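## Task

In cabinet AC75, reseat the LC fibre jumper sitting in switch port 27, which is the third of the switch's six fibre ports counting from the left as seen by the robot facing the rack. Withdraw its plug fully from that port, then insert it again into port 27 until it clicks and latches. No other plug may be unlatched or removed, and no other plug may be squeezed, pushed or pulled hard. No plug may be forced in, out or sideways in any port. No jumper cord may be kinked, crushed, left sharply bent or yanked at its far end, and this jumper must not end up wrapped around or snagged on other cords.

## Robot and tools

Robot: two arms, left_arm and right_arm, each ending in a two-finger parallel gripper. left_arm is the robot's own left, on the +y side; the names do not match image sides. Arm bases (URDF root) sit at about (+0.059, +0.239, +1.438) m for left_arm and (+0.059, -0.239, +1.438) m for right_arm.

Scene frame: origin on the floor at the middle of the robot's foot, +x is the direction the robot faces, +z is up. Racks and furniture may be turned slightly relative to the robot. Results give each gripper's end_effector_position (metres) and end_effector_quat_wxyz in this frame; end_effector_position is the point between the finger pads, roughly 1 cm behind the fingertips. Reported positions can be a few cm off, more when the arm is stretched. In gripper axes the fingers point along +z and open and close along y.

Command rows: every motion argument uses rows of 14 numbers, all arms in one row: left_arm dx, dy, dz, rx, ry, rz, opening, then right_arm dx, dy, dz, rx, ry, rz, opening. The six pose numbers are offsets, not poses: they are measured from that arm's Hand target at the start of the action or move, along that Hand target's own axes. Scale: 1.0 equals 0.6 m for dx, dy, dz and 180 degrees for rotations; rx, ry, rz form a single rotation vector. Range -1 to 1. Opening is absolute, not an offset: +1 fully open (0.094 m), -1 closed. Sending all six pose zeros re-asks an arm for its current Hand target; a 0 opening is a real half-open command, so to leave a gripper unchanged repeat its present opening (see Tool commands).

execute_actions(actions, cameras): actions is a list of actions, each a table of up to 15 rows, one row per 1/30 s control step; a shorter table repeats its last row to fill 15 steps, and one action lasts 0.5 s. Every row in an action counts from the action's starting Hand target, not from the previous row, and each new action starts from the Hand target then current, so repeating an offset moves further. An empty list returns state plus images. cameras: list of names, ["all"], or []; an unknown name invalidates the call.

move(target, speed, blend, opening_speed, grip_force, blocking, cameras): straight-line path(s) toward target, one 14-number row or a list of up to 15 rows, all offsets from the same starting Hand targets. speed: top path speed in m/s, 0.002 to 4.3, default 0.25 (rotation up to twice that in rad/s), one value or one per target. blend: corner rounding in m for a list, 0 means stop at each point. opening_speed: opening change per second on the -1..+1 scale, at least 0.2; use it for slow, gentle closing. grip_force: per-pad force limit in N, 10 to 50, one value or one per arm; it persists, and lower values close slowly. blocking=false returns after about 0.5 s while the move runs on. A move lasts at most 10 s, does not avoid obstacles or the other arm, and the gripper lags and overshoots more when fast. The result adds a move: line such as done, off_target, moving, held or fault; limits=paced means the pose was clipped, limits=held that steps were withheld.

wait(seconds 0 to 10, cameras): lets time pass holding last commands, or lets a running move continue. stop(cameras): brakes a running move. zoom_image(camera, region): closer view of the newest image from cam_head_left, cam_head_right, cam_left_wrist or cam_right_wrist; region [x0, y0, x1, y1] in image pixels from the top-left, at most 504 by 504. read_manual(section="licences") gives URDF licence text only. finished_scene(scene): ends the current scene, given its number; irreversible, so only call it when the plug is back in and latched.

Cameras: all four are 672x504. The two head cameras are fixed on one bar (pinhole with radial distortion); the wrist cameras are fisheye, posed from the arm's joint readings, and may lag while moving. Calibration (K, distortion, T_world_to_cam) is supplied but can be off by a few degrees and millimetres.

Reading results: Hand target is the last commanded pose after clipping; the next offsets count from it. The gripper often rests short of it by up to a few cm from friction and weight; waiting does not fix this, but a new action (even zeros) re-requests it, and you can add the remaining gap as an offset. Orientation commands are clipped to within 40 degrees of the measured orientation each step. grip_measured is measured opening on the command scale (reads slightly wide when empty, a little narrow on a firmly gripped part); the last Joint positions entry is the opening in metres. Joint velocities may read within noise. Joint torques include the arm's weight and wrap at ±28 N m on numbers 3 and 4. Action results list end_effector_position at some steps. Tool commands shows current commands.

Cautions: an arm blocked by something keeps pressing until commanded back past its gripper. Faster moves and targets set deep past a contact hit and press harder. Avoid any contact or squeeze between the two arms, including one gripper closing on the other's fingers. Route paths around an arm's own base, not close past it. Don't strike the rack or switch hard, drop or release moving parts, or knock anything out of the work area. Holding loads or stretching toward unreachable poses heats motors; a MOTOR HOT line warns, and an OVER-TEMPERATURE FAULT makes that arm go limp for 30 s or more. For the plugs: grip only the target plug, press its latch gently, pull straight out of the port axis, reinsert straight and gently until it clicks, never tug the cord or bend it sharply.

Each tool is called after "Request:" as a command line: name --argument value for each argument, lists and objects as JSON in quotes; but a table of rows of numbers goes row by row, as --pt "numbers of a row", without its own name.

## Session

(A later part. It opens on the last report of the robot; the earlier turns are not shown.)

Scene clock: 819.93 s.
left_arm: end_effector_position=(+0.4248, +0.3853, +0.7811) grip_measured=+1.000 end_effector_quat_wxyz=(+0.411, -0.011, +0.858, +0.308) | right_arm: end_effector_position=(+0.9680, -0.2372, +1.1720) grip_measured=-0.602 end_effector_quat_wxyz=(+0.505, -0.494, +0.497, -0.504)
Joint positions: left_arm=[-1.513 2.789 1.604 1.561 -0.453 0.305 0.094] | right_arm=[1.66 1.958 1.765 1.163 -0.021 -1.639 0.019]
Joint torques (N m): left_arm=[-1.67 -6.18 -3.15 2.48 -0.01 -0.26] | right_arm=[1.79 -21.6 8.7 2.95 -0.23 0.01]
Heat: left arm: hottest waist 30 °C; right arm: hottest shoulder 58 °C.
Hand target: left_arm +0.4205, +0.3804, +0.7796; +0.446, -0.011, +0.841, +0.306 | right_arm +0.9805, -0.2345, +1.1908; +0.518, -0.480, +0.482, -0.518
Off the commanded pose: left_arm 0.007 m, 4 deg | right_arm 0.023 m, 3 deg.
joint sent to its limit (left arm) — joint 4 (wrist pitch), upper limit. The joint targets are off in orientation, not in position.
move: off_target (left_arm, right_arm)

Request:
wait --seconds 0 --cameras '["cam_right_wrist"]'

Request:
zoom_image --camera "cam_right_wrist" --region '[220, 140, 480, 340]'

Scene clock: 827.20 s.
left_arm: end_effector_position=(+0.4248, +0.3853, +0.7811) grip_measured=+1.000 end_effector_quat_wxyz=(+0.411, -0.011, +0.858, +0.308) | right_arm: end_effector_position=(+0.9681, -0.2372, +1.1722) grip_measured=-0.602 end_effector_quat_wxyz=(+0.505, -0.494, +0.497, -0.504)
Joint positions: left_arm=[-1.513 2.789 1.604 1.561 -0.453 0.305 0.094] | right_arm=[1.66 1.958 1.766 1.163 -0.021 -1.639 0.019]
Joint torques (N m): left_arm=[-1.44 -5.77 -3.19 2.47 -0.02 -0.22] | right_arm=[1.67 -21.54 8.59 2.95 -0.23 0.01]
Heat: left arm: hottest waist 30 °C; right arm: hottest shoulder 59 °C.
Hand target: left_arm +0.4205, +0.3804, +0.7796; +0.446, -0.011, +0.841, +0.306 | right_arm +0.9805, -0.2345, +1.1907; +0.518, -0.480, +0.482, -0.518
Tool commands: left_gripper/opening=+1.0 right_gripper/opening=-0.6
Off the commanded pose: left_arm 0.007 m, 4 deg | right_arm 0.022 m, 3 deg.
camera_calibration:
cam_right_wrist: T_world_to_cam=[[-0.0145519, 0.00943219, 0.99985, -1.15563], [-0.584776, -0.811195, -0.000858399, 0.379241], [0.811065, -0.5847, 0.0173202, -0.818798], [0, 0, 0, 1]] pos_world=[0.869053, -0.160213, 1.16996]
Images, in order (width x height): cam_right_wrist 672x504.

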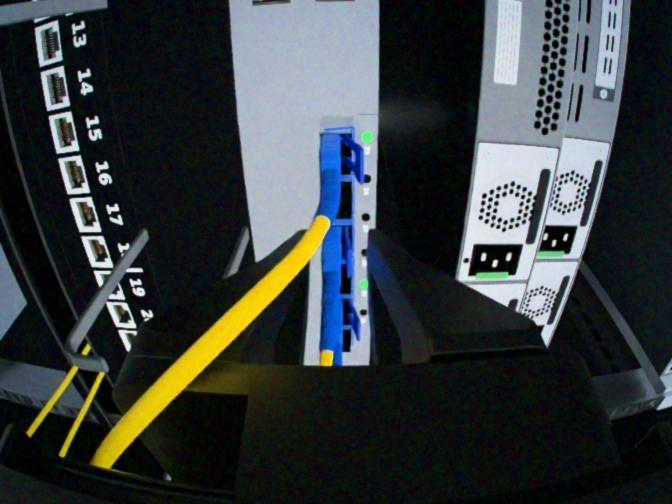

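Scaled by 1.938 from the camera's 672x504 image, which has a finer 960x720 frame.

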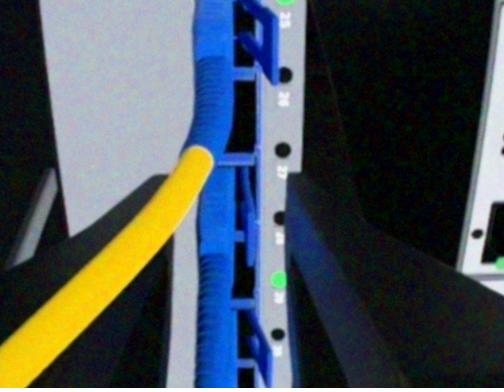

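Request:
move --target '[0,0,0,0,0,0,1, 0,0,0,0,0,0,-0.87]' --speed 0.05 --opening_speed 0.3 --grip_force 50 --cameras '["cam_right_wrist"]'

Request:
zoom_image --camera "cam_right_wrist" --region '[220, 140, 480, 340]'

Scene clock: 843.67 s.
left_arm: end_effector_position=(+0.4248, +0.3853, +0.7811) grip_measured=+1.000 end_effector_quat_wxyz=(+0.411, -0.011, +0.858, +0.308) | right_arm: end_effector_position=(+0.9678, -0.2372, +1.1717) grip_measured=-0.853 end_effector_quat_wxyz=(+0.503, -0.495, +0.496, -0.506)
Joint positions: left_arm=[-1.513 2.789 1.604 1.561 -0.453 0.305 0.094] | right_arm=[1.66 1.959 1.766 1.165 -0.021 -1.644 0.007]
Joint torques (N m): left_arm=[-1.32 -5.89 -3.23 2.47 0.02 -0.29] | right_arm=[1.73 -21.77 8.51 2.88 -0.23 0.05]
Heat: left arm: hottest waist 30 °C; right arm: hottest shoulder 61 °C.
Hand target: left_arm +0.4205, +0.3804, +0.7796; +0.446, -0.011, +0.841, +0.306 | right_arm +0.9804, -0.2345, +1.1905; +0.518, -0.480, +0.482, -0.518
Off the commanded pose: left_arm 0.007 m, 4 deg | right_arm 0.023 m, 3 deg.
joint sent to its limit (left arm) — joint 4 (wrist pitch), upper limit. The joint targets are off in orientation, not in position.
move: off_target (left_arm, right_arm)
camera_calibration:
cam_right_wrist: T_world_to_cam=[[-0.0148891, 0.0147494, 0.99978, -1.15341], [-0.584858, -0.811129, 0.00325644, 0.374355], [0.810999, -0.584681, 0.0207033, -0.822296], [0, 0, 0, 1]] pos_world=[0.868653, -0.160118, 1.16896]
Images, in order (width x height): cam_right_wrist 672x504.

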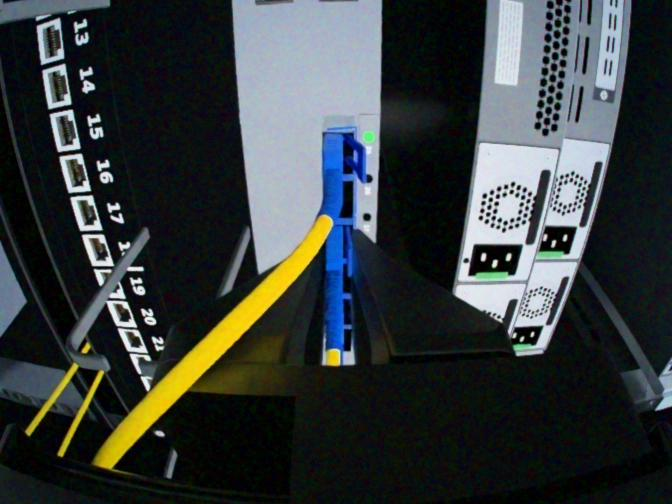

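Scaled by 1.938 from the camera's 672x504 image, which has a finer 960x720 frame.

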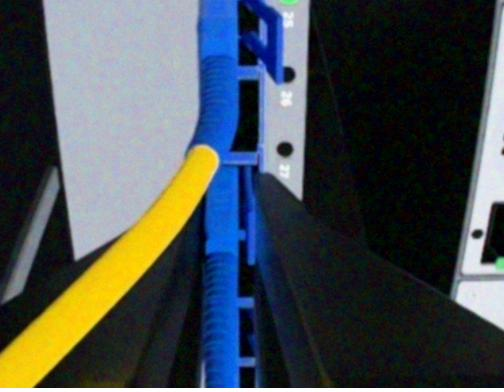

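Request:
move --target '[0,0,0,0,0,0,1, 0,0,0,0,0,0,-1]' --speed 0.05 --opening_speed 0.3

Scene clock: 852.93 s.
left_arm: end_effector_position=(+0.4248, +0.3853, +0.7811) grip_measured=+1.000 end_effector_quat_wxyz=(+0.411, -0.011, +0.858, +0.308) | right_arm: end_effector_position=(+0.9678, -0.2372, +1.1717) grip_measured=-0.855 end_effector_quat_wxyz=(+0.503, -0.495, +0.496, -0.506)
Joint positions: left_arm=[-1.513 2.789 1.604 1.561 -0.453 0.305 0.094] | right_arm=[1.66 1.959 1.766 1.165 -0.021 -1.645 0.007]
Joint torques (N m): left_arm=[-1.14 -5.89 -3.14 2.55 -0.02 -0.22] | right_arm=[1.67 -21.42 8.58 2.89 -0.24 0.1]
Heat: left arm: hottest waist 30 °C; right arm: hottest shoulder 62 °C.
Hand target: left_arm +0.4205, +0.3804, +0.7796; +0.446, -0.011, +0.841, +0.306 | right_arm +0.9804, -0.2345, +1.1905; +0.518, -0.480, +0.482, -0.518
Off the commanded pose: left_arm 0.007 m, 4 deg | right_arm 0.023 m, 3 deg.
joint sent to its limit (left arm) — joint 4 (wrist pitch), upper limit. The joint targets are off in orientation, not in position.
move: off_target (left_arm, right_arm)

Request:
move --target '[0,0,0,0,0,0,1, 0,-0.008,-0.018,-0.006,0,0,-1]' --speed 0.05

Scene clock: 858.07 s.
left_arm: end_effector_position=(+0.4248, +0.3853, +0.7811) grip_measured=+1.000 end_effector_quat_wxyz=(+0.411, -0.011, +0.858, +0.308) | right_arm: end_effector_position=(+0.9668, -0.2371, +1.1707) grip_measured=-0.855 end_effector_quat_wxyz=(+0.503, -0.496, +0.496, -0.505)
Joint positions: left_arm=[-1.513 2.789 1.604 1.561 -0.453 0.305 0.094] | right_arm=[1.66 1.959 1.763 1.165 -0.021 -1.646 0.007]
Joint torques (N m): left_arm=[-1.85 -5.83 -3.14 2.54 -0.01 -0.25] | right_arm=[1.73 -23.88 3.79 3.1 -0.18 0.06]
Heat: left arm: hottest waist 30 °C; right arm: hottest shoulder 62 °C.
Hand target: left_arm +0.4205, +0.3804, +0.7796; +0.446, -0.011, +0.841, +0.306 | right_arm +0.9693, -0.2345, +1.1945; +0.514, -0.485, +0.487, -0.514
Off the commanded pose: left_arm 0.007 m, 4 deg | right_arm 0.024 m, 2 deg.
joint sent to its limit (left arm) — joint 4 (wrist pitch), upper limit. The joint targets are off in orientation, not in position.
move: off_target (left_arm, right_arm)

Request:
move --target '[0,0,0,0,0,0,1, 0,0,-0.006,-0.004,0,0,-1]' --speed 0.05

Request:
move --target '[0,0,0,0,0,0,1, 0,0,-0.006,-0.002,0,0,-1]' --speed 0.05

Scene clock: 868.80 s.
left_arm: end_effector_position=(+0.4248, +0.3853, +0.7811) grip_measured=+1.000 end_effector_quat_wxyz=(+0.411, -0.011, +0.858, +0.308) | right_arm: end_effector_position=(+0.9664, -0.2371, +1.1706) grip_measured=-0.855 end_effector_quat_wxyz=(+0.501, -0.498, +0.497, -0.505)
Joint positions: left_arm=[-1.513 2.789 1.604 1.561 -0.453 0.305 0.094] | right_arm=[1.66 1.956 1.758 1.161 -0.021 -1.647 0.007]
Joint torques (N m): left_arm=[-1.38 -6.01 -3.25 2.54 -0.01 -0.27] | right_arm=[1.67 -24.53 2.51 3.14 -0.13 0.1]
Heat: left arm: hottest waist 30 °C; right arm: hottest shoulder 64 °C.
Hand target: left_arm +0.4205, +0.3804, +0.7796; +0.446, -0.011, +0.841, +0.306 | right_arm +0.9657, -0.2345, +1.1944; +0.510, -0.488, +0.490, -0.511
Off the commanded pose: left_arm 0.007 m, 4 deg | right_arm 0.024 m, 2 deg.
joint sent to its limit (left arm) — joint 4 (wrist pitch), upper limit. The joint targets are off in orientation, not in position.
move: off_target (left_arm, right_arm)

Scene clock: 869.53 s.
left_arm: end_effector_position=(+0.4248, +0.3853, +0.7811) grip_measured=+1.000 end_effector_quat_wxyz=(+0.411, -0.011, +0.858, +0.308) | right_arm: end_effector_position=(+0.9660, -0.2371, +1.1703) grip_measured=-0.855 end_effector_quat_wxyz=(+0.499, -0.500, +0.498, -0.503)
Joint positions: left_arm=[-1.513 2.789 1.604 1.561 -0.453 0.305 0.094] | right_arm=[1.66 1.951 1.753 1.154 -0.021 -1.65 0.007]
Joint torques (N m): left_arm=[-1.67 -5.66 -3.22 2.47 -0.02 -0.23] | right_arm=[1.96 -24.35 1.57 3.49 -0.11 0.12]
Heat: left arm: hottest waist 30 °C; right arm: hottest shoulder 64 °C.
Hand target: left_arm +0.4205, +0.3804, +0.7796; +0.446, -0.011, +0.841, +0.306 | right_arm +0.9621, -0.2344, +1.1941; +0.509, -0.490, +0.492, -0.509
Off the commanded pose: left_arm 0.007 m, 4 deg | right_arm 0.024 m, 2 deg.
joint sent to its limit (left arm) — joint 4 (wrist pitch), upper limit. The joint targets are off in orientation, not in position.
move: off_target (left_arm, right_arm)

Request:
move --target '[0,0,0,0,0,0,1, 0,0,-0.008,-0.002,0,0,-1]' --speed 0.05

Request:
move --target '[0,0,0,0,0,0,1, 0,0,-0.008,-0.002,0,0,-1]' --speed 0.05

Scene clock: 886.87 s.
left_arm: end_effector_position=(+0.4248, +0.3853, +0.7811) grip_measured=+1.000 end_effector_quat_wxyz=(+0.411, -0.011, +0.858, +0.308) | right_arm: end_effector_position=(+0.9631, -0.2371, +1.1703) grip_measured=-0.873 end_effector_quat_wxyz=(+0.496, -0.503, +0.500, -0.501)
Joint positions: left_arm=[-1.513 2.789 1.604 1.561 -0.453 0.305 0.094] | right_arm=[1.66 1.941 1.736 1.151 -0.021 -1.651 0.006]
Joint torques (N m): left_arm=[-1.38 -6.18 -3.22 2.47 -0.03 -0.23] | right_arm=[1.85 -24.35 1.32 3.82 -0.13 0.13]
Heat: left arm: hottest waist 30 °C; right arm: hottest shoulder 62 °C.
Hand target: left_arm +0.4205, +0.3804, +0.7796; +0.446, -0.011, +0.841, +0.306 | right_arm +0.9574, -0.2344, +1.1941; +0.507, -0.492, +0.493, -0.508
Off the commanded pose: left_arm 0.007 m, 4 deg | right_arm 0.024 m, 2 deg.
joint sent to its limit (left arm) — joint 4 (wrist pitch), upper limit. The joint targets are off in orientation, not in position.
move: off_target (left_arm, right_arm)

Scene clock: 887.63 s.
left_arm: end_effector_position=(+0.4248, +0.3853, +0.7811) grip_measured=+1.000 end_effector_quat_wxyz=(+0.411, -0.011, +0.858, +0.308) | right_arm: end_effector_position=(+0.9603, -0.2368, +1.1671) grip_measured=-0.874 end_effector_quat_wxyz=(+0.494, -0.505, +0.502, -0.498)
Joint positions: left_arm=[-1.513 2.789 1.604 1.561 -0.453 0.305 0.094] | right_arm=[1.66 1.941 1.728 1.151 -0.021 -1.651 0.006]
Joint torques (N m): left_arm=[-1.49 -5.77 -3.29 2.44 0.02 -0.26] | right_arm=[1.67 -25 0.38 4.03 -0.11 0.13]
Heat: left arm: hottest waist 30 °C; right arm: hottest shoulder 62 °C.
Hand target: left_arm +0.4205, +0.3804, +0.7796; +0.446, -0.011, +0.841, +0.306 | right_arm +0.9525, -0.2344, +1.1937; +0.506, -0.493, +0.495, -0.506
Off the commanded pose: left_arm 0.007 m, 4 deg | right_arm 0.028 m, 2 deg.
joint sent to its limit (left arm) — joint 4 (wrist pitch), upper limit. The joint targets are off in orientation, not in position.
move: off_target (left_arm, right_arm)

Request:
wait --seconds 0 --cameras '["cam_right_wrist"]'

Request:
zoom_image --camera "cam_right_wrist" --region '[260, 180, 420, 370]'

Scene clock: 893.93 s.
left_arm: end_effector_position=(+0.4248, +0.3853, +0.7811) grip_measured=+1.000 end_effector_quat_wxyz=(+0.411, -0.011, +0.858, +0.308) | right_arm: end_effector_position=(+0.9603, -0.2368, +1.1671) grip_measured=-0.874 end_effector_quat_wxyz=(+0.494, -0.505, +0.502, -0.498)
Joint positions: left_arm=[-1.513 2.789 1.604 1.561 -0.453 0.305 0.094] | right_arm=[1.66 1.941 1.728 1.151 -0.021 -1.651 0.006]
Joint torques (N m): left_arm=[-1.67 -6.18 -3.17 2.44 -0.01 -0.25] | right_arm=[1.85 -25 0.44 3.96 -0.11 0.11]
Heat: left arm: hottest waist 30 °C; right arm: hottest shoulder 63 °C.
Hand target: left_arm +0.4205, +0.3804, +0.7796; +0.446, -0.011, +0.841, +0.306 | right_arm +0.9525, -0.2344, +1.1937; +0.506, -0.493, +0.495, -0.506
Tool commands: left_gripper/opening=+1.0 right_gripper/opening=-1.0
Off the commanded pose: left_arm 0.007 m, 4 deg | right_arm 0.028 m, 2 deg.
camera_calibration:
cam_right_wrist: T_world_to_cam=[[0.0185441, 0.0208547, 0.999611, -1.17953], [-0.583013, -0.811988, 0.0277561, 0.339727], [0.812251, -0.583301, -0.00289901, -0.789262], [0, 0, 0, 1]] pos_world=[0.861018, -0.159924, 1.16735]
Images, in order (width x height): cam_right_wrist 672x504.

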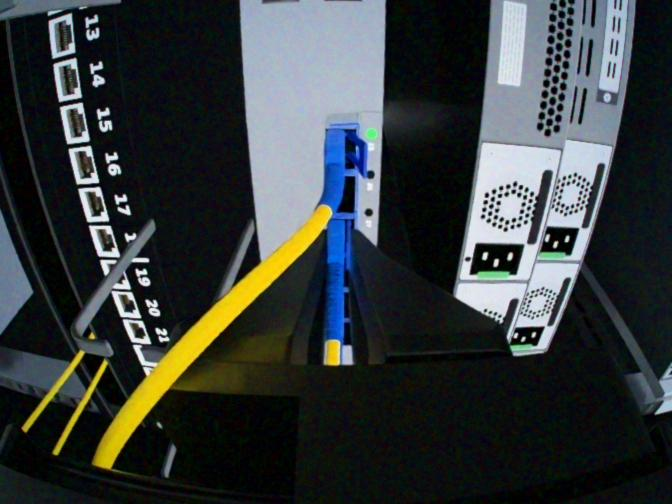

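Scaled by 2.653 from the camera's 672x504 image, which has a finer 960x720 frame.

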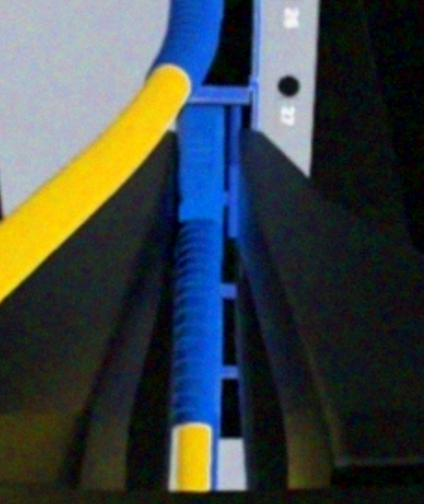

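Request:
move --target '[0,0,0,0,0,0,1, 0,0.010,-0.004,-0.004,0,0,-1]' --speed 0.05 --cameras '["cam_right_wrist"]'

Request:
zoom_image --camera "cam_right_wrist" --region '[260, 180, 420, 370]'

Scene clock: 953.33 s.
left_arm: end_effector_position=(+0.4248, +0.3853, +0.7811) grip_measured=+1.000 end_effector_quat_wxyz=(+0.411, -0.011, +0.858, +0.308) | right_arm: end_effector_position=(+0.9602, -0.2369, +1.1670) grip_measured=-0.874 end_effector_quat_wxyz=(+0.494, -0.505, +0.502, -0.498)
Joint positions: left_arm=[-1.513 2.789 1.604 1.561 -0.453 0.305 0.094] | right_arm=[1.66 1.941 1.727 1.151 -0.02 -1.651 0.006]
Joint torques (N m): left_arm=[-1.67 -5.48 -3.21 2.41 -0.02 -0.24] | right_arm=[2.02 -24.41 0.1 3.9 -0.1 0.14]
Heat: left arm: hottest waist 30 °C; right arm: hottest shoulder 66 °C.
Hand target: left_arm +0.4205, +0.3804, +0.7796; +0.446, -0.011, +0.841, +0.306 | right_arm +0.9503, -0.2344, +1.1877; +0.503, -0.496, +0.498, -0.503
Off the commanded pose: left_arm 0.007 m, 4 deg | right_arm 0.023 m, 2 deg.
joint sent to its limit (left arm) — joint 4 (wrist pitch), upper limit. The joint targets are off in orientation, not in position.
move: off_target (left_arm, right_arm)
camera_calibration:
cam_right_wrist: T_world_to_cam=[[0.0190534, 0.0208549, 0.999601, -1.17976], [-0.583337, -0.811746, 0.0280547, 0.339561], [0.812007, -0.583638, -0.00330106, -0.788614], [0, 0, 0, 1]] pos_world=[0.860917, -0.160025, 1.16715]
Images, in order (width x height): cam_right_wrist 672x504.

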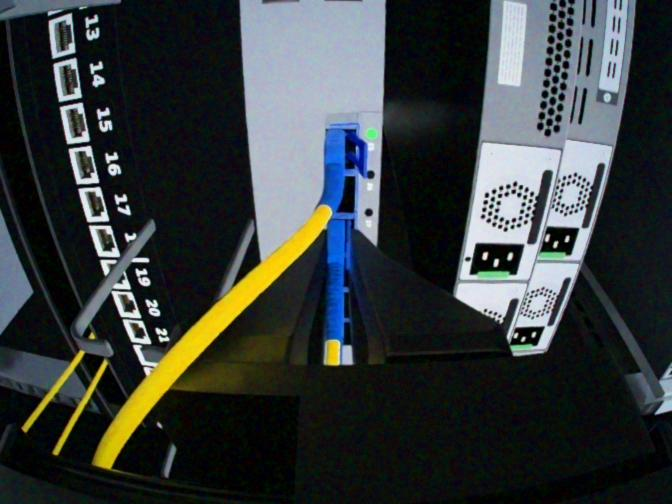

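Scaled by 2.653 from the camera's 672x504 image, which has a finer 960x720 frame.

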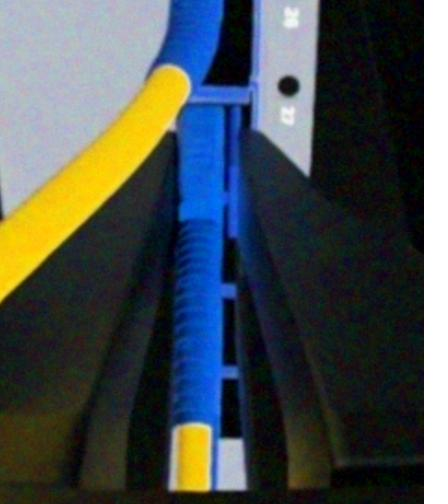

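Request:
zoom_image --camera "cam_right_wrist" --region '[300, 100, 400, 230]'

Request:
wait --seconds 0 --cameras '["cam_head_left", "cam_head_right"]'

Request:
zoom_image --camera "cam_head_left" --region '[350, 150, 500, 270]'

Scaled by 3.877 from the camera's 672x504 image, which has a finer 960x720 frame.

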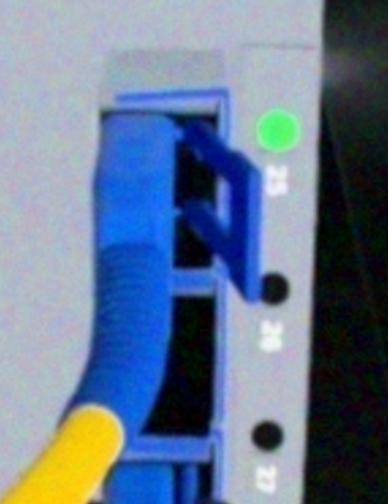

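Scene clock: 962.53 s.
left_arm: end_effector_position=(+0.4248, +0.3853, +0.7811) grip_measured=+1.000 end_effector_quat_wxyz=(+0.411, -0.011, +0.858, +0.308) | right_arm: end_effector_position=(+0.9602, -0.2369, +1.1670) grip_measured=-0.874 end_effector_quat_wxyz=(+0.494, -0.505, +0.502, -0.498)
Joint positions: left_arm=[-1.513 2.789 1.604 1.561 -0.453 0.305 0.094] | right_arm=[1.66 1.941 1.727 1.151 -0.02 -1.651 0.006]
Joint torques (N m): left_arm=[-1.26 -6.36 -3.28 2.52 -0.01 -0.25] | right_arm=[1.96 -24.47 -0.03 3.88 -0.1 0.13]
Heat: left arm: hottest waist 30 °C; right arm: hottest shoulder 67 °C.
Hand target: left_arm +0.4205, +0.3804, +0.7796; +0.446, -0.011, +0.841, +0.306 | right_arm +0.9503, -0.2344, +1.1877; +0.503, -0.496, +0.498, -0.503
Tool commands: left_gripper/opening=+1.0 right_gripper/opening=-1.0
Off the commanded pose: left_arm 0.007 m, 4 deg | right_arm 0.023 m, 2 deg.
Images, in order (width x height): cam_head_left 672x504, cam_head_right 672x504.

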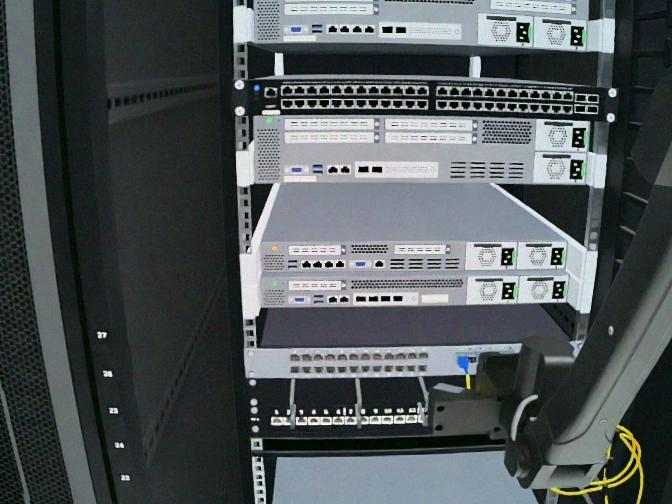

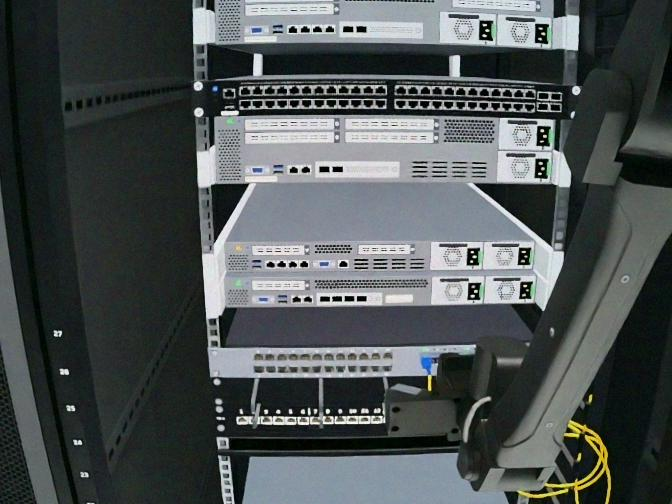

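Scaled by 3.360 from the camera's 672x504 image, which has a finer 960x720 frame.

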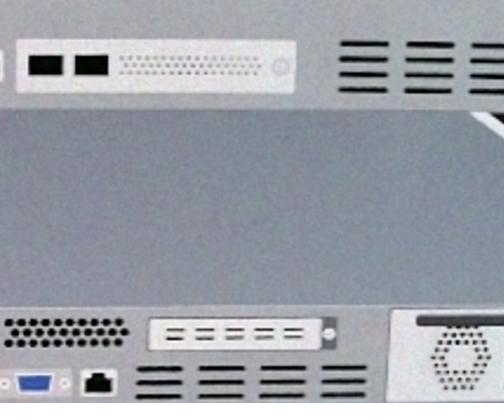

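Request:
move --target '[0,0,0,0,0,0,1, 0,0.005,0,-0.006,0,0,-1]' --speed 0.05

Request:
move --target '[0,0,0,0,0,0,1, 0,-0.004,-0.01,0.0,0,0,-1]' --speed 0.05

Scene clock: 997.70 s.
left_arm: end_effector_position=(+0.4248, +0.3853, +0.7811) grip_measured=+1.000 end_effector_quat_wxyz=(+0.411, -0.011, +0.858, +0.308) | right_arm: end_effector_position=(+0.9602, -0.2370, +1.1668) grip_measured=-0.874 end_effector_quat_wxyz=(+0.491, -0.508, +0.505, -0.496)
Joint positions: left_arm=[-1.513 2.789 1.604 1.561 -0.453 0.305 0.094] | right_arm=[1.66 1.935 1.722 1.14 -0.019 -1.651 0.006]
Joint torques (N m): left_arm=[-1.55 -5.95 -3.22 2.43 0.01 -0.26] | right_arm=[1.85 -24.18 0.13 3.49 -0.08 0.12]
Heat: left arm: hottest waist 30 °C; right arm: hottest shoulder 67 °C.
Hand target: left_arm +0.4205, +0.3804, +0.7796; +0.446, -0.011, +0.841, +0.306 | right_arm +0.9503, -0.2344, +1.1848; +0.498, -0.501, +0.503, -0.498
Off the commanded pose: left_arm 0.007 m, 4 deg | right_arm 0.021 m, 1 deg.
joint sent to its limit (left arm) — joint 4 (wrist pitch), upper limit. The joint targets are off in orientation, not in position.
move: off_target (left_arm, right_arm)

Scene clock: 998.40 s.
left_arm: end_effector_position=(+0.4248, +0.3853, +0.7811) grip_measured=+1.000 end_effector_quat_wxyz=(+0.411, -0.011, +0.858, +0.308) | right_arm: end_effector_position=(+0.9596, -0.2370, +1.1667) grip_measured=-0.874 end_effector_quat_wxyz=(+0.490, -0.509, +0.506, -0.495)
Joint positions: left_arm=[-1.513 2.789 1.604 1.561 -0.453 0.305 0.094] | right_arm=[1.66 1.932 1.717 1.136 -0.019 -1.652 0.006]
Joint torques (N m): left_arm=[-1.73 -5.89 -3.26 2.44 0 -0.25] | right_arm=[1.67 -24.88 -1.47 4.18 -0.1 0.13]
Heat: left arm: hottest waist 30 °C; right arm: hottest shoulder 67 °C.
Hand target: left_arm +0.4205, +0.3804, +0.7796; +0.446, -0.011, +0.841, +0.306 | right_arm +0.9443, -0.2344, +1.1872; +0.498, -0.501, +0.503, -0.498
Off the commanded pose: left_arm 0.007 m, 4 deg | right_arm 0.026 m, 1 deg.
joint sent to its limit (left arm) — joint 4 (wrist pitch), upper limit. The joint targets are off in orientation, not in position.
move: off_target (left_arm, right_arm)

Request:
move --target '[0,0,0,0,0,0,1, 0,0.02,0,-0.006,0,0,-1]' --speed 0.05

Request:
move --target '[0,0,0,0,0,0,1, 0,0.0,-0.01,-0.004,0,0,-1]' --speed 0.05

Scene clock: 1013.53 s.
left_arm: end_effector_position=(+0.4248, +0.3853, +0.7811) grip_measured=+1.000 end_effector_quat_wxyz=(+0.411, -0.011, +0.858, +0.308) | right_arm: end_effector_position=(+0.9598, -0.2371, +1.1665) grip_measured=-0.874 end_effector_quat_wxyz=(+0.489, -0.510, +0.507, -0.494)
Joint positions: left_arm=[-1.513 2.789 1.604 1.561 -0.453 0.305 0.094] | right_arm=[1.66 1.932 1.717 1.134 -0.019 -1.652 0.006]
Joint torques (N m): left_arm=[-1.32 -5.95 -3.18 2.5 -0.02 -0.24] | right_arm=[1.55 -23.82 -0.59 3.67 -0.06 0.12]
Heat: left arm: hottest waist 30 °C; right arm: hottest shoulder 68 °C.
Hand target: left_arm +0.4205, +0.3804, +0.7796; +0.446, -0.011, +0.841, +0.306 | right_arm +0.9443, -0.2345, +1.1755; +0.493, -0.506, +0.507, -0.494
Off the commanded pose: left_arm 0.007 m, 4 deg | right_arm 0.018 m, 1 deg.
joint sent to its limit (left arm) — joint 4 (wrist pitch), upper limit. The joint targets are off in orientation, not in position.
move: off_target (left_arm, right_arm)

Scene clock: 1014.30 s.
left_arm: end_effector_position=(+0.4248, +0.3853, +0.7811) grip_measured=+1.000 end_effector_quat_wxyz=(+0.411, -0.011, +0.858, +0.308) | right_arm: end_effector_position=(+0.9593, -0.2369, +1.1661) grip_measured=-0.874 end_effector_quat_wxyz=(+0.487, -0.512, +0.509, -0.492)
Joint positions: left_arm=[-1.513 2.789 1.604 1.561 -0.453 0.305 0.094] | right_arm=[1.66 1.927 1.712 1.126 -0.018 -1.652 0.006]
Joint torques (N m): left_arm=[-1.44 -5.89 -3.25 2.59 -0.03 -0.25] | right_arm=[1.79 -24 -2.25 4.03 -0.06 0.13]
Heat: left arm: hottest waist 30 °C; right arm: hottest shoulder 68 °C.
Hand target: left_arm +0.4205, +0.3804, +0.7796; +0.446, -0.011, +0.841, +0.306 | right_arm +0.9383, -0.2343, +1.1755; +0.490, -0.509, +0.510, -0.490
Off the commanded pose: left_arm 0.007 m, 4 deg | right_arm 0.023 m, 1 deg.
joint sent to its limit (left arm) — joint 4 (wrist pitch), upper limit. The joint targets are off in orientation, not in position.
move: off_target (left_arm, right_arm)

Request:
wait --seconds 0 --cameras '["cam_right_wrist"]'

Request:
zoom_image --camera "cam_right_wrist" --region '[260, 180, 420, 370]'

Scene clock: 1020.17 s.
left_arm: end_effector_position=(+0.4248, +0.3853, +0.7811) grip_measured=+1.000 end_effector_quat_wxyz=(+0.411, -0.011, +0.858, +0.308) | right_arm: end_effector_position=(+0.9591, -0.2369, +1.1658) grip_measured=-0.874 end_effector_quat_wxyz=(+0.487, -0.512, +0.509, -0.492)
Joint positions: left_arm=[-1.513 2.789 1.604 1.561 -0.453 0.305 0.094] | right_arm=[1.66 1.927 1.712 1.126 -0.018 -1.652 0.006]
Joint torques (N m): left_arm=[-1.73 -5.89 -3.23 2.55 -0.01 -0.24] | right_arm=[1.49 -24.35 -2.22 4.11 -0.07 0.12]
Heat: left arm: hottest waist 30 °C; right arm: hottest shoulder 68 °C.
Hand target: left_arm +0.4205, +0.3804, +0.7796; +0.446, -0.011, +0.841, +0.306 | right_arm +0.9382, -0.2343, +1.1753; +0.490, -0.509, +0.510, -0.490
Tool commands: left_gripper/opening=+1.0 right_gripper/opening=-1.0
Off the commanded pose: left_arm 0.007 m, 4 deg | right_arm 0.023 m, 1 deg.
camera_calibration:
cam_right_wrist: T_world_to_cam=[[0.0454106, 0.0207553, 0.998753, -1.20293], [-0.582464, -0.8117, 0.0433512, 0.320359], [0.811587, -0.583706, -0.0247706, -0.762416], [0, 0, 0, 1]] pos_world=[0.85999, -0.160024, 1.16865]
Images, in order (width x height): cam_right_wrist 672x504.

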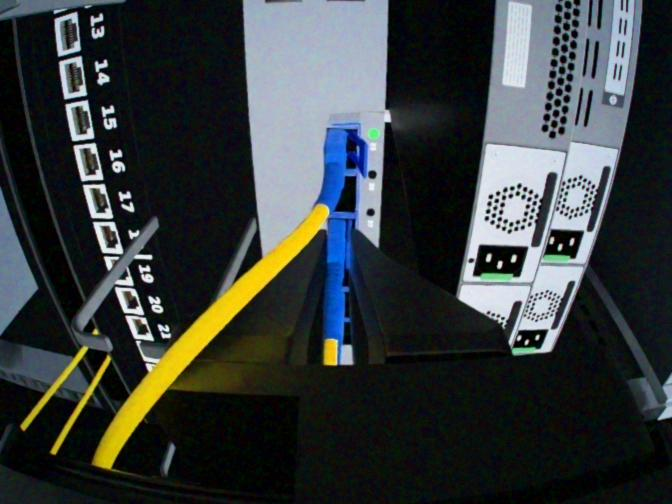

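Scaled by 2.653 from the camera's 672x504 image, which has a finer 960x720 frame.

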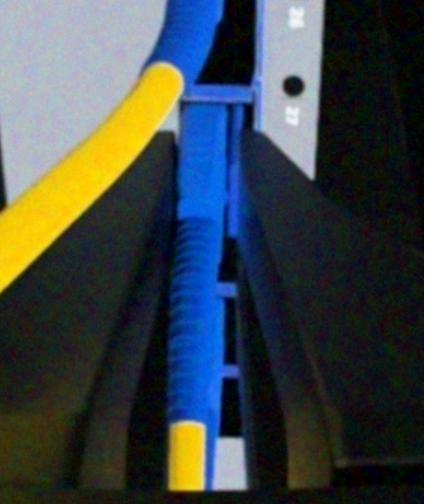

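Request:
move --target '[0,0,0,0,0,0,1, 0,0.006,-0.012,-0.004,0,0,-1]' --speed 0.05

Request:
move --target '[0,0,0,0,0,0,1, 0,0.004,-0.012,-0.004,0,0,-1]' --speed 0.05

Scene clock: 1041.27 s.
left_arm: end_effector_position=(+0.4248, +0.3853, +0.7811) grip_measured=+1.000 end_effector_quat_wxyz=(+0.411, -0.011, +0.858, +0.308) | right_arm: end_effector_position=(+0.9588, -0.2369, +1.1659) grip_measured=-0.874 end_effector_quat_wxyz=(+0.486, -0.513, +0.510, -0.490)
Joint positions: left_arm=[-1.513 2.789 1.604 1.561 -0.453 0.305 0.094] | right_arm=[1.66 1.923 1.707 1.121 -0.018 -1.652 0.006]
Joint torques (N m): left_arm=[-1.38 -5.83 -3.11 2.52 0.01 -0.25] | right_arm=[1.79 -24.47 -3.51 4.33 -0.06 0.12]
Heat: left arm: hottest waist 30 °C; right arm: hottest shoulder 68 °C.
Hand target: left_arm +0.4205, +0.3804, +0.7796; +0.446, -0.011, +0.841, +0.306 | right_arm +0.9310, -0.2343, +1.1723; +0.487, -0.512, +0.513, -0.487
Off the commanded pose: left_arm 0.007 m, 4 deg | right_arm 0.029 m, 1 deg.
joint sent to its limit (left arm) — joint 4 (wrist pitch), upper limit. The joint targets are off in orientation, not in position.
move: off_target (left_arm, right_arm)

Scene clock: 1042.47 s.
left_arm: end_effector_position=(+0.4248, +0.3853, +0.7811) grip_measured=+1.000 end_effector_quat_wxyz=(+0.411, -0.011, +0.858, +0.308) | right_arm: end_effector_position=(+0.9190, -0.2358, +1.1597) grip_measured=-0.929 end_effector_quat_wxyz=(+0.477, -0.522, +0.519, -0.480)
Joint positions: left_arm=[-1.513 2.789 1.604 1.561 -0.453 0.305 0.094] | right_arm=[1.66 1.88 1.56 1.188 -0.016 -1.652 0.003]
Joint torques (N m): left_arm=[-1.67 -5.71 -3.25 2.35 -0.03 -0.24] | right_arm=[1.61 -20.72 4.57 2.41 -0.08 0.15]
Heat: left arm: hottest waist 30 °C; right arm: hottest shoulder 68 °C.
Hand target: left_arm +0.4205, +0.3804, +0.7796; +0.446, -0.011, +0.841, +0.306 | right_arm +0.9236, -0.2344, +1.1701; -0.484, +0.515, -0.517, +0.484
Off the commanded pose: left_arm 0.007 m, 4 deg | right_arm 0.012 m, 1 deg.
joint sent to its limit (left arm) — joint 4 (wrist pitch), upper limit. The joint targets are off in orientation, not in position.
move: off_target (left_arm, right_arm)

Request:
wait --seconds 0 --cameras '["cam_right_wrist"]'

Request:
zoom_image --camera "cam_right_wrist" --region '[220, 100, 440, 370]'

Scene clock: 1051.90 s.
left_arm: end_effector_position=(+0.4248, +0.3853, +0.7811) grip_measured=+1.000 end_effector_quat_wxyz=(+0.411, -0.011, +0.858, +0.308) | right_arm: end_effector_position=(+0.9190, -0.2358, +1.1597) grip_measured=-0.929 end_effector_quat_wxyz=(+0.477, -0.522, +0.519, -0.480)
Joint positions: left_arm=[-1.513 2.789 1.604 1.561 -0.453 0.305 0.094] | right_arm=[1.66 1.88 1.56 1.188 -0.016 -1.652 0.003]
Joint torques (N m): left_arm=[-1.49 -5.77 -3.26 2.45 -0.02 -0.25] | right_arm=[1.55 -21.07 4.59 2.45 -0.07 0.13]
Heat: left arm: hottest waist 30 °C; right arm: hottest shoulder 67 °C.
Hand target: left_arm +0.4205, +0.3804, +0.7796; +0.446, -0.011, +0.841, +0.306 | right_arm +0.9236, -0.2344, +1.1701; -0.484, +0.515, -0.517, +0.484
Tool commands: left_gripper/opening=+1.0 right_gripper/opening=-1.0
Off the commanded pose: left_arm 0.007 m, 4 deg | right_arm 0.012 m, 1 deg.
camera_calibration:
cam_right_wrist: T_world_to_cam=[[0.0879692, 0.0199849, 0.995923, -1.23104], [-0.579083, -0.812473, 0.0674537, 0.266906], [0.810508, -0.582656, -0.0598996, -0.687334], [0, 0, 0, 1]] pos_world=[0.819945, -0.159023, 1.16685]
Images, in order (width x height): cam_right_wrist 672x504.

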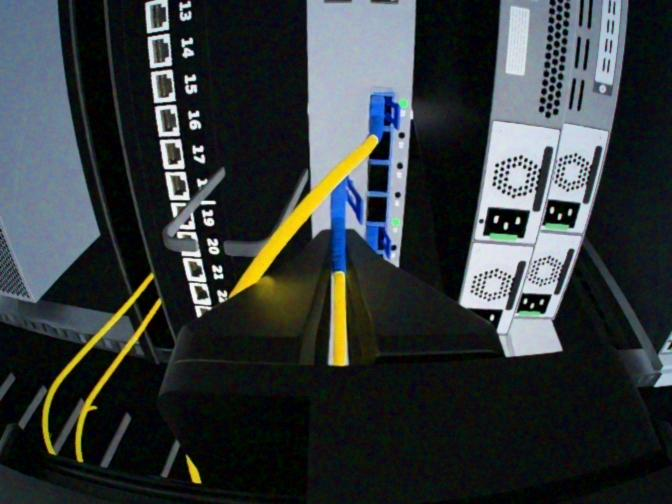

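Scaled by 1.867 from the camera's 672x504 image, which has a finer 960x720 frame.

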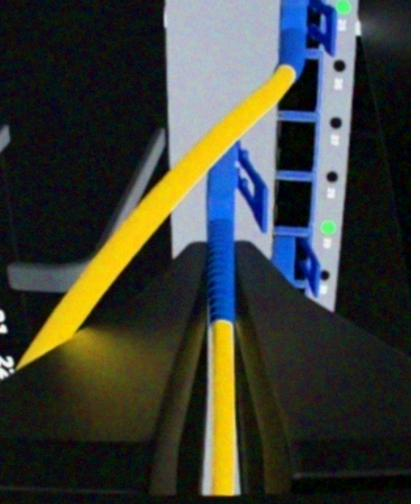

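Request:
move --target '[0,0,0,0,0,0,1, 0,-0.04,-0.004,0.02,0,0,-1]' --speed 0.04 --cameras '["cam_right_wrist"]'

Request:
zoom_image --camera "cam_right_wrist" --region '[280, 80, 420, 290]'

Scene clock: 1081.57 s.
left_arm: end_effector_position=(+0.4248, +0.3853, +0.7811) grip_measured=+1.000 end_effector_quat_wxyz=(+0.411, -0.011, +0.858, +0.308) | right_arm: end_effector_position=(+0.9130, -0.2361, +1.1654) grip_measured=-0.929 end_effector_quat_wxyz=(+0.484, -0.514, +0.512, -0.489)
Joint positions: left_arm=[-1.513 2.789 1.604 1.561 -0.453 0.305 0.094] | right_arm=[1.66 1.88 1.542 1.237 -0.016 -1.652 0.003]
Joint torques (N m): left_arm=[-1.32 -5.77 -3.17 2.39 -0.02 -0.26] | right_arm=[1.61 -22.24 4.08 2.82 -0.22 0.12]
Heat: left arm: hottest waist 30 °C; right arm: hottest shoulder 65 °C.
Hand target: left_arm +0.4205, +0.3804, +0.7796; +0.446, -0.011, +0.841, +0.306 | right_arm +0.9228, -0.2344, +1.1942; +0.500, -0.499, +0.501, -0.500
Off the commanded pose: left_arm 0.007 m, 4 deg | right_arm 0.030 m, 3 deg.
joint sent to its limit (left arm) — joint 4 (wrist pitch), upper limit. The joint targets are off in orientation, not in position.
move: off_target (left_arm, right_arm)
camera_calibration:
cam_right_wrist: T_world_to_cam=[[0.0572731, 0.0205044, 0.998148, -1.21064], [-0.582749, -0.811106, 0.0500999, 0.286689], [0.810631, -0.58454, -0.0345057, -0.712497], [0, 0, 0, 1]] pos_world=[0.813977, -0.159124, 1.16945]
Images, in order (width x height): cam_right_wrist 672x504.

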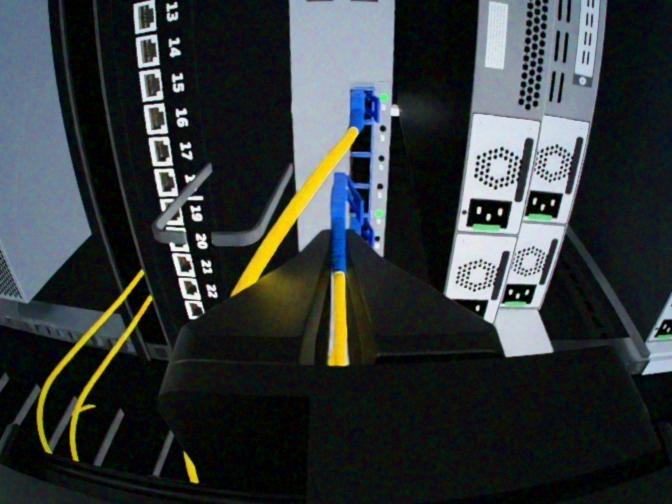

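Scaled by 2.400 from the camera's 672x504 image, which has a finer 960x720 frame.

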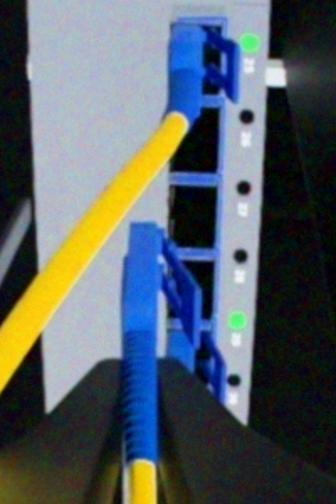

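Request:
move --target '[0,0,0,0,0,0,1, 0,-0.014,0.0,0.008,0,0,-1]' --speed 0.04 --cameras '["cam_right_wrist"]'

Request:
zoom_image --camera "cam_right_wrist" --region '[310, 80, 420, 290]'

Scene clock: 1104.17 s.
left_arm: end_effector_position=(+0.4248, +0.3853, +0.7811) grip_measured=+1.000 end_effector_quat_wxyz=(+0.411, -0.011, +0.858, +0.308) | right_arm: end_effector_position=(+0.9120, -0.2365, +1.1707) grip_measured=-0.929 end_effector_quat_wxyz=(+0.489, -0.509, +0.507, -0.495)
Joint positions: left_arm=[-1.513 2.789 1.604 1.561 -0.453 0.305 0.094] | right_arm=[1.66 1.879 1.538 1.261 -0.016 -1.652 0.003]
Joint torques (N m): left_arm=[-1.49 -5.95 -3.19 2.5 -0.01 -0.23] | right_arm=[1.79 -22.71 4.1 2.95 -0.28 0.12]
Heat: left arm: hottest waist 30 °C; right arm: hottest shoulder 66 °C.
Hand target: left_arm +0.4205, +0.3804, +0.7796; +0.446, -0.011, +0.841, +0.306 | right_arm +0.9228, -0.2344, +1.2027; +0.506, -0.493, +0.495, -0.506
Off the commanded pose: left_arm 0.007 m, 4 deg | right_arm 0.034 m, 3 deg.
joint sent to its limit (left arm) — joint 4 (wrist pitch), upper limit. The joint targets are off in orientation, not in position.
move: off_target (left_arm, right_arm)
camera_calibration:
cam_right_wrist: T_world_to_cam=[[0.0364046, 0.020935, 0.999118, -1.19788], [-0.584955, -0.810162, 0.0382896, 0.301589], [0.810249, -0.585833, -0.0172476, -0.731844], [0, 0, 0, 1]] pos_world=[0.813, -0.159325, 1.17265]
Images, in order (width x height): cam_right_wrist 672x504.

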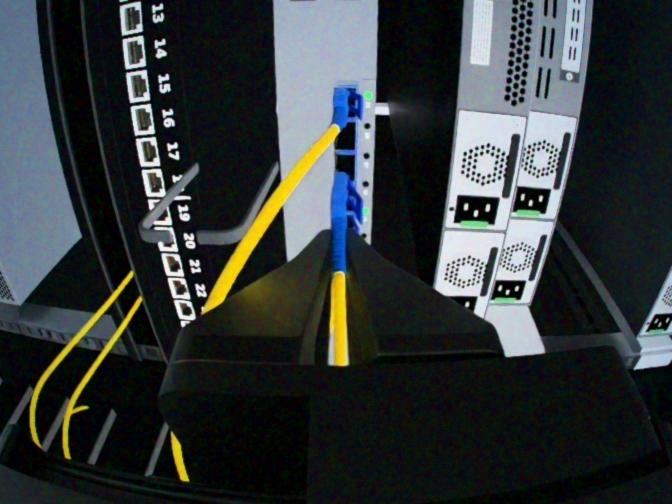

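Scaled by 2.400 from the camera's 672x504 image, which has a finer 960x720 frame.

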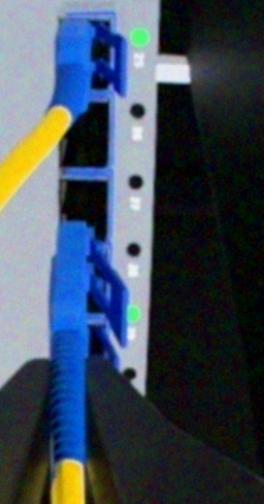

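Request:
move --target '[0,0,0,0,0,0,1, 0.014,0.0,0.02,0.0,0,0,-1]' --speed 0.04

Scene clock: 1144.47 s.
left_arm: end_effector_position=(+0.4248, +0.3853, +0.7811) grip_measured=+1.000 end_effector_quat_wxyz=(+0.411, -0.011, +0.858, +0.308) | right_arm: end_effector_position=(+0.9120, -0.2352, +1.1708) grip_measured=-0.929 end_effector_quat_wxyz=(+0.492, -0.509, +0.507, -0.491)
Joint positions: left_arm=[-1.513 2.789 1.604 1.561 -0.453 0.305 0.094] | right_arm=[1.66 1.879 1.538 1.261 -0.024 -1.646 0.003]
Joint torques (N m): left_arm=[-1.38 -5.66 -3.14 2.45 -0.01 -0.24] | right_arm=[0.56 -22.53 6.83 1.85 -0.31 0.18]
Heat: left arm: hottest waist 30 °C; right arm: hottest shoulder 62 °C.
Hand target: left_arm +0.4205, +0.3804, +0.7796; +0.446, -0.011, +0.841, +0.306 | right_arm +0.9347, -0.2427, +1.2030; +0.506, -0.493, +0.495, -0.506
Off the commanded pose: left_arm 0.007 m, 4 deg | right_arm 0.040 m, 3 deg.
joint sent to its limit (left arm) — joint 4 (wrist pitch), upper limit. The joint targets are off in orientation, not in position.
move: off_target (left_arm, right_arm)

Request:
move --target '[0,0,0,0,0,0,1, 0.004,0.0,0.012,0.001,0,0,-1]' --speed 0.04

Request:
move --target '[0,0,0,0,0,0,1, 0.003,0.0,0.008,0.001,0,0,-1]' --speed 0.04

Scene clock: 1159.50 s.
left_arm: end_effector_position=(+0.4248, +0.3853, +0.7811) grip_measured=+1.000 end_effector_quat_wxyz=(+0.411, -0.011, +0.858, +0.308) | right_arm: end_effector_position=(+0.9227, -0.2385, +1.1770) grip_measured=-0.929 end_effector_quat_wxyz=(+0.495, -0.506, +0.504, -0.495)
Joint positions: left_arm=[-1.513 2.789 1.604 1.561 -0.453 0.305 0.094] | right_arm=[1.656 1.879 1.567 1.245 -0.026 -1.642 0.003]
Joint torques (N m): left_arm=[-1.26 -5.66 -3.25 2.41 0.01 -0.24] | right_arm=[0.73 -22.01 6.97 1.78 -0.32 0.17]
Heat: left arm: hottest waist 30 °C; right arm: hottest shoulder 61 °C.
Hand target: left_arm +0.4205, +0.3804, +0.7796; +0.446, -0.011, +0.841, +0.306 | right_arm +0.9419, -0.2450, +1.2030; +0.507, -0.492, +0.494, -0.507
Off the commanded pose: left_arm 0.007 m, 4 deg | right_arm 0.033 m, 3 deg.
joint sent to its limit (left arm) — joint 4 (wrist pitch), upper limit. The joint targets are off in orientation, not in position.
move: off_target (left_arm, right_arm)

Scene clock: 1160.37 s.
left_arm: end_effector_position=(+0.4248, +0.3853, +0.7811) grip_measured=+1.000 end_effector_quat_wxyz=(+0.411, -0.011, +0.858, +0.308) | right_arm: end_effector_position=(+0.9294, -0.2408, +1.1812) grip_measured=-0.929 end_effector_quat_wxyz=(+0.497, -0.503, +0.502, -0.497)
Joint positions: left_arm=[-1.513 2.789 1.604 1.561 -0.453 0.305 0.094] | right_arm=[1.653 1.879 1.585 1.235 -0.027 -1.64 0.003]
Joint torques (N m): left_arm=[-1.79 -6.01 -3.1 2.52 0 -0.24] | right_arm=[0.73 -22.3 7.19 1.85 -0.29 0.16]
Heat: left arm: hottest waist 30 °C; right arm: hottest shoulder 61 °C.
Hand target: left_arm +0.4205, +0.3804, +0.7796; +0.446, -0.011, +0.841, +0.306 | right_arm +0.9467, -0.2470, +1.2032; +0.507, -0.492, +0.493, -0.508
Off the commanded pose: left_arm 0.007 m, 4 deg | right_arm 0.029 m, 2 deg.
joint sent to its limit (left arm) — joint 4 (wrist pitch), upper limit. The joint targets are off in orientation, not in position.
move: off_target (left_arm, right_arm)

Request:
wait --seconds 0 --cameras '["cam_right_wrist"]'

Request:
zoom_image --camera "cam_right_wrist" --region '[300, 80, 420, 290]'

Scene clock: 1166.70 s.
left_arm: end_effector_position=(+0.4248, +0.3853, +0.7811) grip_measured=+1.000 end_effector_quat_wxyz=(+0.411, -0.011, +0.858, +0.308) | right_arm: end_effector_position=(+0.9294, -0.2408, +1.1811) grip_measured=-0.929 end_effector_quat_wxyz=(+0.497, -0.503, +0.502, -0.497)
Joint positions: left_arm=[-1.513 2.789 1.604 1.561 -0.453 0.305 0.094] | right_arm=[1.653 1.879 1.585 1.234 -0.027 -1.639 0.003]
Joint torques (N m): left_arm=[-1.49 -6.01 -3.23 2.58 -0.02 -0.24] | right_arm=[0.67 -21.77 7.21 1.89 -0.31 0.18]
Heat: left arm: hottest waist 30 °C; right arm: hottest shoulder 61 °C.
Hand target: left_arm +0.4205, +0.3804, +0.7796; +0.446, -0.011, +0.841, +0.306 | right_arm +0.9467, -0.2470, +1.2032; +0.507, -0.492, +0.493, -0.508
Tool commands: left_gripper/opening=+1.0 right_gripper/opening=-1.0
Off the commanded pose: left_arm 0.007 m, 4 deg | right_arm 0.029 m, 2 deg.
camera_calibration:
cam_right_wrist: T_world_to_cam=[[0.0146299, 0.0146882, 0.999785, -1.19083], [-0.581079, -0.81359, 0.0204557, 0.324536], [0.813716, -0.581253, -0.00336774, -0.766875], [0, 0, 0, 1]] pos_world=[0.830021, -0.164218, 1.18136]
Images, in order (width x height): cam_right_wrist 672x504.

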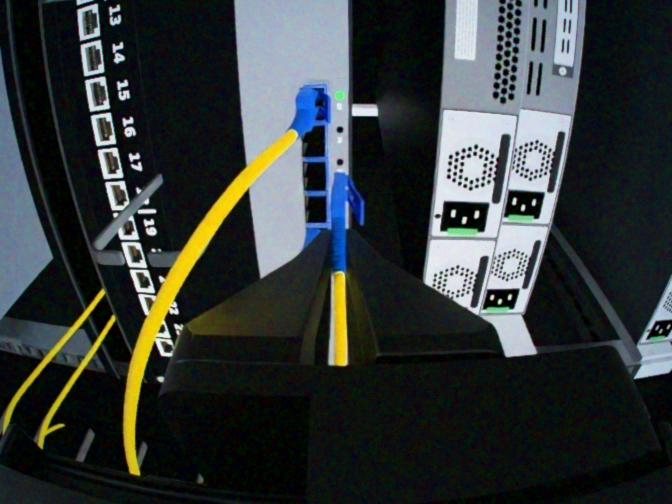

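Scaled by 2.400 from the camera's 672x504 image, which has a finer 960x720 frame.

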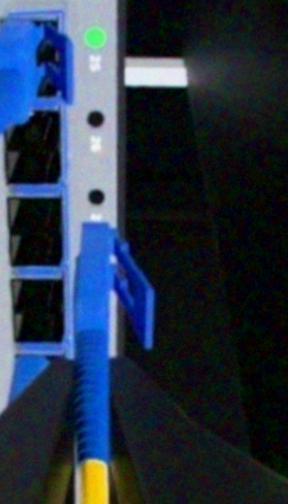

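Request:
move --target '[0,0,0,0,0,0,1, 0,0.026,-0.008,0,0,0,-1]' --speed 0.04

Scene clock: 1173.27 s.
left_arm: end_effector_position=(+0.4248, +0.3853, +0.7811) grip_measured=+1.000 end_effector_quat_wxyz=(+0.411, -0.011, +0.858, +0.308) | right_arm: end_effector_position=(+0.9330, -0.2415, +1.1777) grip_measured=-0.929 end_effector_quat_wxyz=(+0.499, -0.502, +0.500, -0.499)
Joint positions: left_arm=[-1.513 2.789 1.604 1.561 -0.453 0.305 0.094] | right_arm=[1.651 1.895 1.609 1.234 -0.029 -1.638 0.003]
Joint torques (N m): left_arm=[-1.79 -6.01 -3.18 2.55 0.01 -0.25] | right_arm=[0.67 -20.13 7.09 2.4 -0.27 0.17]
Heat: left arm: hottest waist 30 °C; right arm: hottest shoulder 61 °C.
Hand target: left_arm +0.4205, +0.3804, +0.7796; +0.446, -0.011, +0.841, +0.306 | right_arm +0.9424, -0.2469, +1.1875; +0.507, -0.492, +0.493, -0.508
Off the commanded pose: left_arm 0.007 m, 4 deg | right_arm 0.015 m, 2 deg.
joint sent to its limit (left arm) — joint 4 (wrist pitch), upper limit. The joint targets are off in orientation, not in position.
move: off_target (left_arm, right_arm)

Request:
move --target '[0,0,0,0,0,0,1, 0,0.0,-0.03,0,0,0,-1]' --speed 0.04

Scene clock: 1180.07 s.
left_arm: end_effector_position=(+0.4248, +0.3853, +0.7811) grip_measured=+1.000 end_effector_quat_wxyz=(+0.411, -0.011, +0.858, +0.308) | right_arm: end_effector_position=(+0.9215, -0.2415, +1.1745) grip_measured=-0.929 end_effector_quat_wxyz=(+0.499, -0.501, +0.500, -0.500)
Joint positions: left_arm=[-1.513 2.789 1.604 1.561 -0.453 0.305 0.094] | right_arm=[1.65 1.895 1.577 1.268 -0.029 -1.638 0.003]
Joint torques (N m): left_arm=[-1.38 -5.66 -3.25 2.55 0.01 -0.23] | right_arm=[0.5 -21.13 4.26 2.97 -0.27 0.18]
Heat: left arm: hottest waist 30 °C; right arm: hottest shoulder 62 °C.
Hand target: left_arm +0.4205, +0.3804, +0.7796; +0.446, -0.011, +0.841, +0.306 | right_arm +0.9245, -0.2471, +1.1870; +0.507, -0.492, +0.493, -0.508
Off the commanded pose: left_arm 0.007 m, 4 deg | right_arm 0.014 m, 2 deg.
joint sent to its limit (left arm) — joint 4 (wrist pitch), upper limit. The joint targets are off in orientation, not in position.
move: off_target (left_arm, right_arm)

Request:
move --target '[0,0,0,0,0,0,1, -0.004,0.008,0.0,-0.016,0,0,-1]' --speed 0.04

Scene clock: 1190.63 s.
left_arm: end_effector_position=(+0.4248, +0.3853, +0.7811) grip_measured=+1.000 end_effector_quat_wxyz=(+0.411, -0.011, +0.858, +0.308) | right_arm: end_effector_position=(+0.9152, -0.2406, +1.1627) grip_measured=-0.929 end_effector_quat_wxyz=(+0.490, -0.511, +0.510, -0.489)
Joint positions: left_arm=[-1.513 2.789 1.604 1.561 -0.453 0.305 0.094] | right_arm=[1.65 1.895 1.561 1.244 -0.029 -1.637 0.003]
Joint torques (N m): left_arm=[-1.61 -5.89 -3.23 2.5 -0.03 -0.25] | right_arm=[0.79 -22.12 4.12 1.81 -0.06 0.11]
Heat: left arm: hottest waist 30 °C; right arm: hottest shoulder 62 °C.
Hand target: left_arm +0.4205, +0.3804, +0.7796; +0.446, -0.011, +0.841, +0.306 | right_arm +0.9246, -0.2446, +1.1822; +0.495, -0.504, +0.506, -0.495
Off the commanded pose: left_arm 0.007 m, 4 deg | right_arm 0.022 m, 1 deg.
joint sent to its limit (left arm) — joint 4 (wrist pitch), upper limit. The joint targets are off in orientation, not in position.
move: off_target (left_arm, right_arm)

Request:
move --target '[0,0,0,0,0,0,1, 0,-0.002,0.024,0.003,0,0,-1]' --speed 0.04

Scene clock: 1201.63 s.
left_arm: end_effector_position=(+0.4248, +0.3853, +0.7811) grip_measured=+1.000 end_effector_quat_wxyz=(+0.411, -0.011, +0.858, +0.308) | right_arm: end_effector_position=(+0.9224, -0.2408, +1.1633) grip_measured=-0.929 end_effector_quat_wxyz=(+0.489, -0.513, +0.511, -0.487)
Joint positions: left_arm=[-1.513 2.789 1.604 1.561 -0.453 0.305 0.094] | right_arm=[1.65 1.895 1.581 1.218 -0.029 -1.637 0.003]
Joint torques (N m): left_arm=[-1.2 -6.07 -3.19 2.44 -0.01 -0.27] | right_arm=[1.03 -21.95 6.86 1.89 -0.07 0.13]
Heat: left arm: hottest waist 30 °C; right arm: hottest shoulder 63 °C.
Hand target: left_arm +0.4205, +0.3804, +0.7796; +0.446, -0.011, +0.841, +0.306 | right_arm +0.9391, -0.2447, +1.1831; +0.497, -0.502, +0.503, -0.498
Off the commanded pose: left_arm 0.007 m, 4 deg | right_arm 0.026 m, 2 deg.
joint sent to its limit (left arm) — joint 4 (wrist pitch), upper limit. The joint targets are off in orientation, not in position.
move: off_target (left_arm, right_arm)

Request:
move --target '[0,0,0,0,0,0,1, 0.002,-0.004,0.0,0.013,0,0,-1]' --speed 0.04

Scene clock: 1207.60 s.
left_arm: end_effector_position=(+0.4248, +0.3853, +0.7811) grip_measured=+1.000 end_effector_quat_wxyz=(+0.411, -0.011, +0.858, +0.308) | right_arm: end_effector_position=(+0.9265, -0.2413, +1.1691) grip_measured=-0.929 end_effector_quat_wxyz=(+0.494, -0.507, +0.505, -0.494)
Joint positions: left_arm=[-1.513 2.789 1.604 1.561 -0.453 0.305 0.094] | right_arm=[1.65 1.898 1.594 1.232 -0.029 -1.637 0.003]
Joint torques (N m): left_arm=[-1.49 -5.95 -3.26 2.5 -0.02 -0.22] | right_arm=[0.62 -20.42 7.42 2.89 -0.23 0.16]
Heat: left arm: hottest waist 30 °C; right arm: hottest shoulder 63 °C.
Hand target: left_arm +0.4205, +0.3804, +0.7796; +0.446, -0.011, +0.841, +0.306 | right_arm +0.9390, -0.2459, +1.1854; +0.507, -0.492, +0.493, -0.508
Off the commanded pose: left_arm 0.007 m, 4 deg | right_arm 0.021 m, 3 deg.
joint sent to its limit (left arm) — joint 4 (wrist pitch), upper limit. The joint targets are off in orientation, not in position.
move: off_target (left_arm, right_arm)


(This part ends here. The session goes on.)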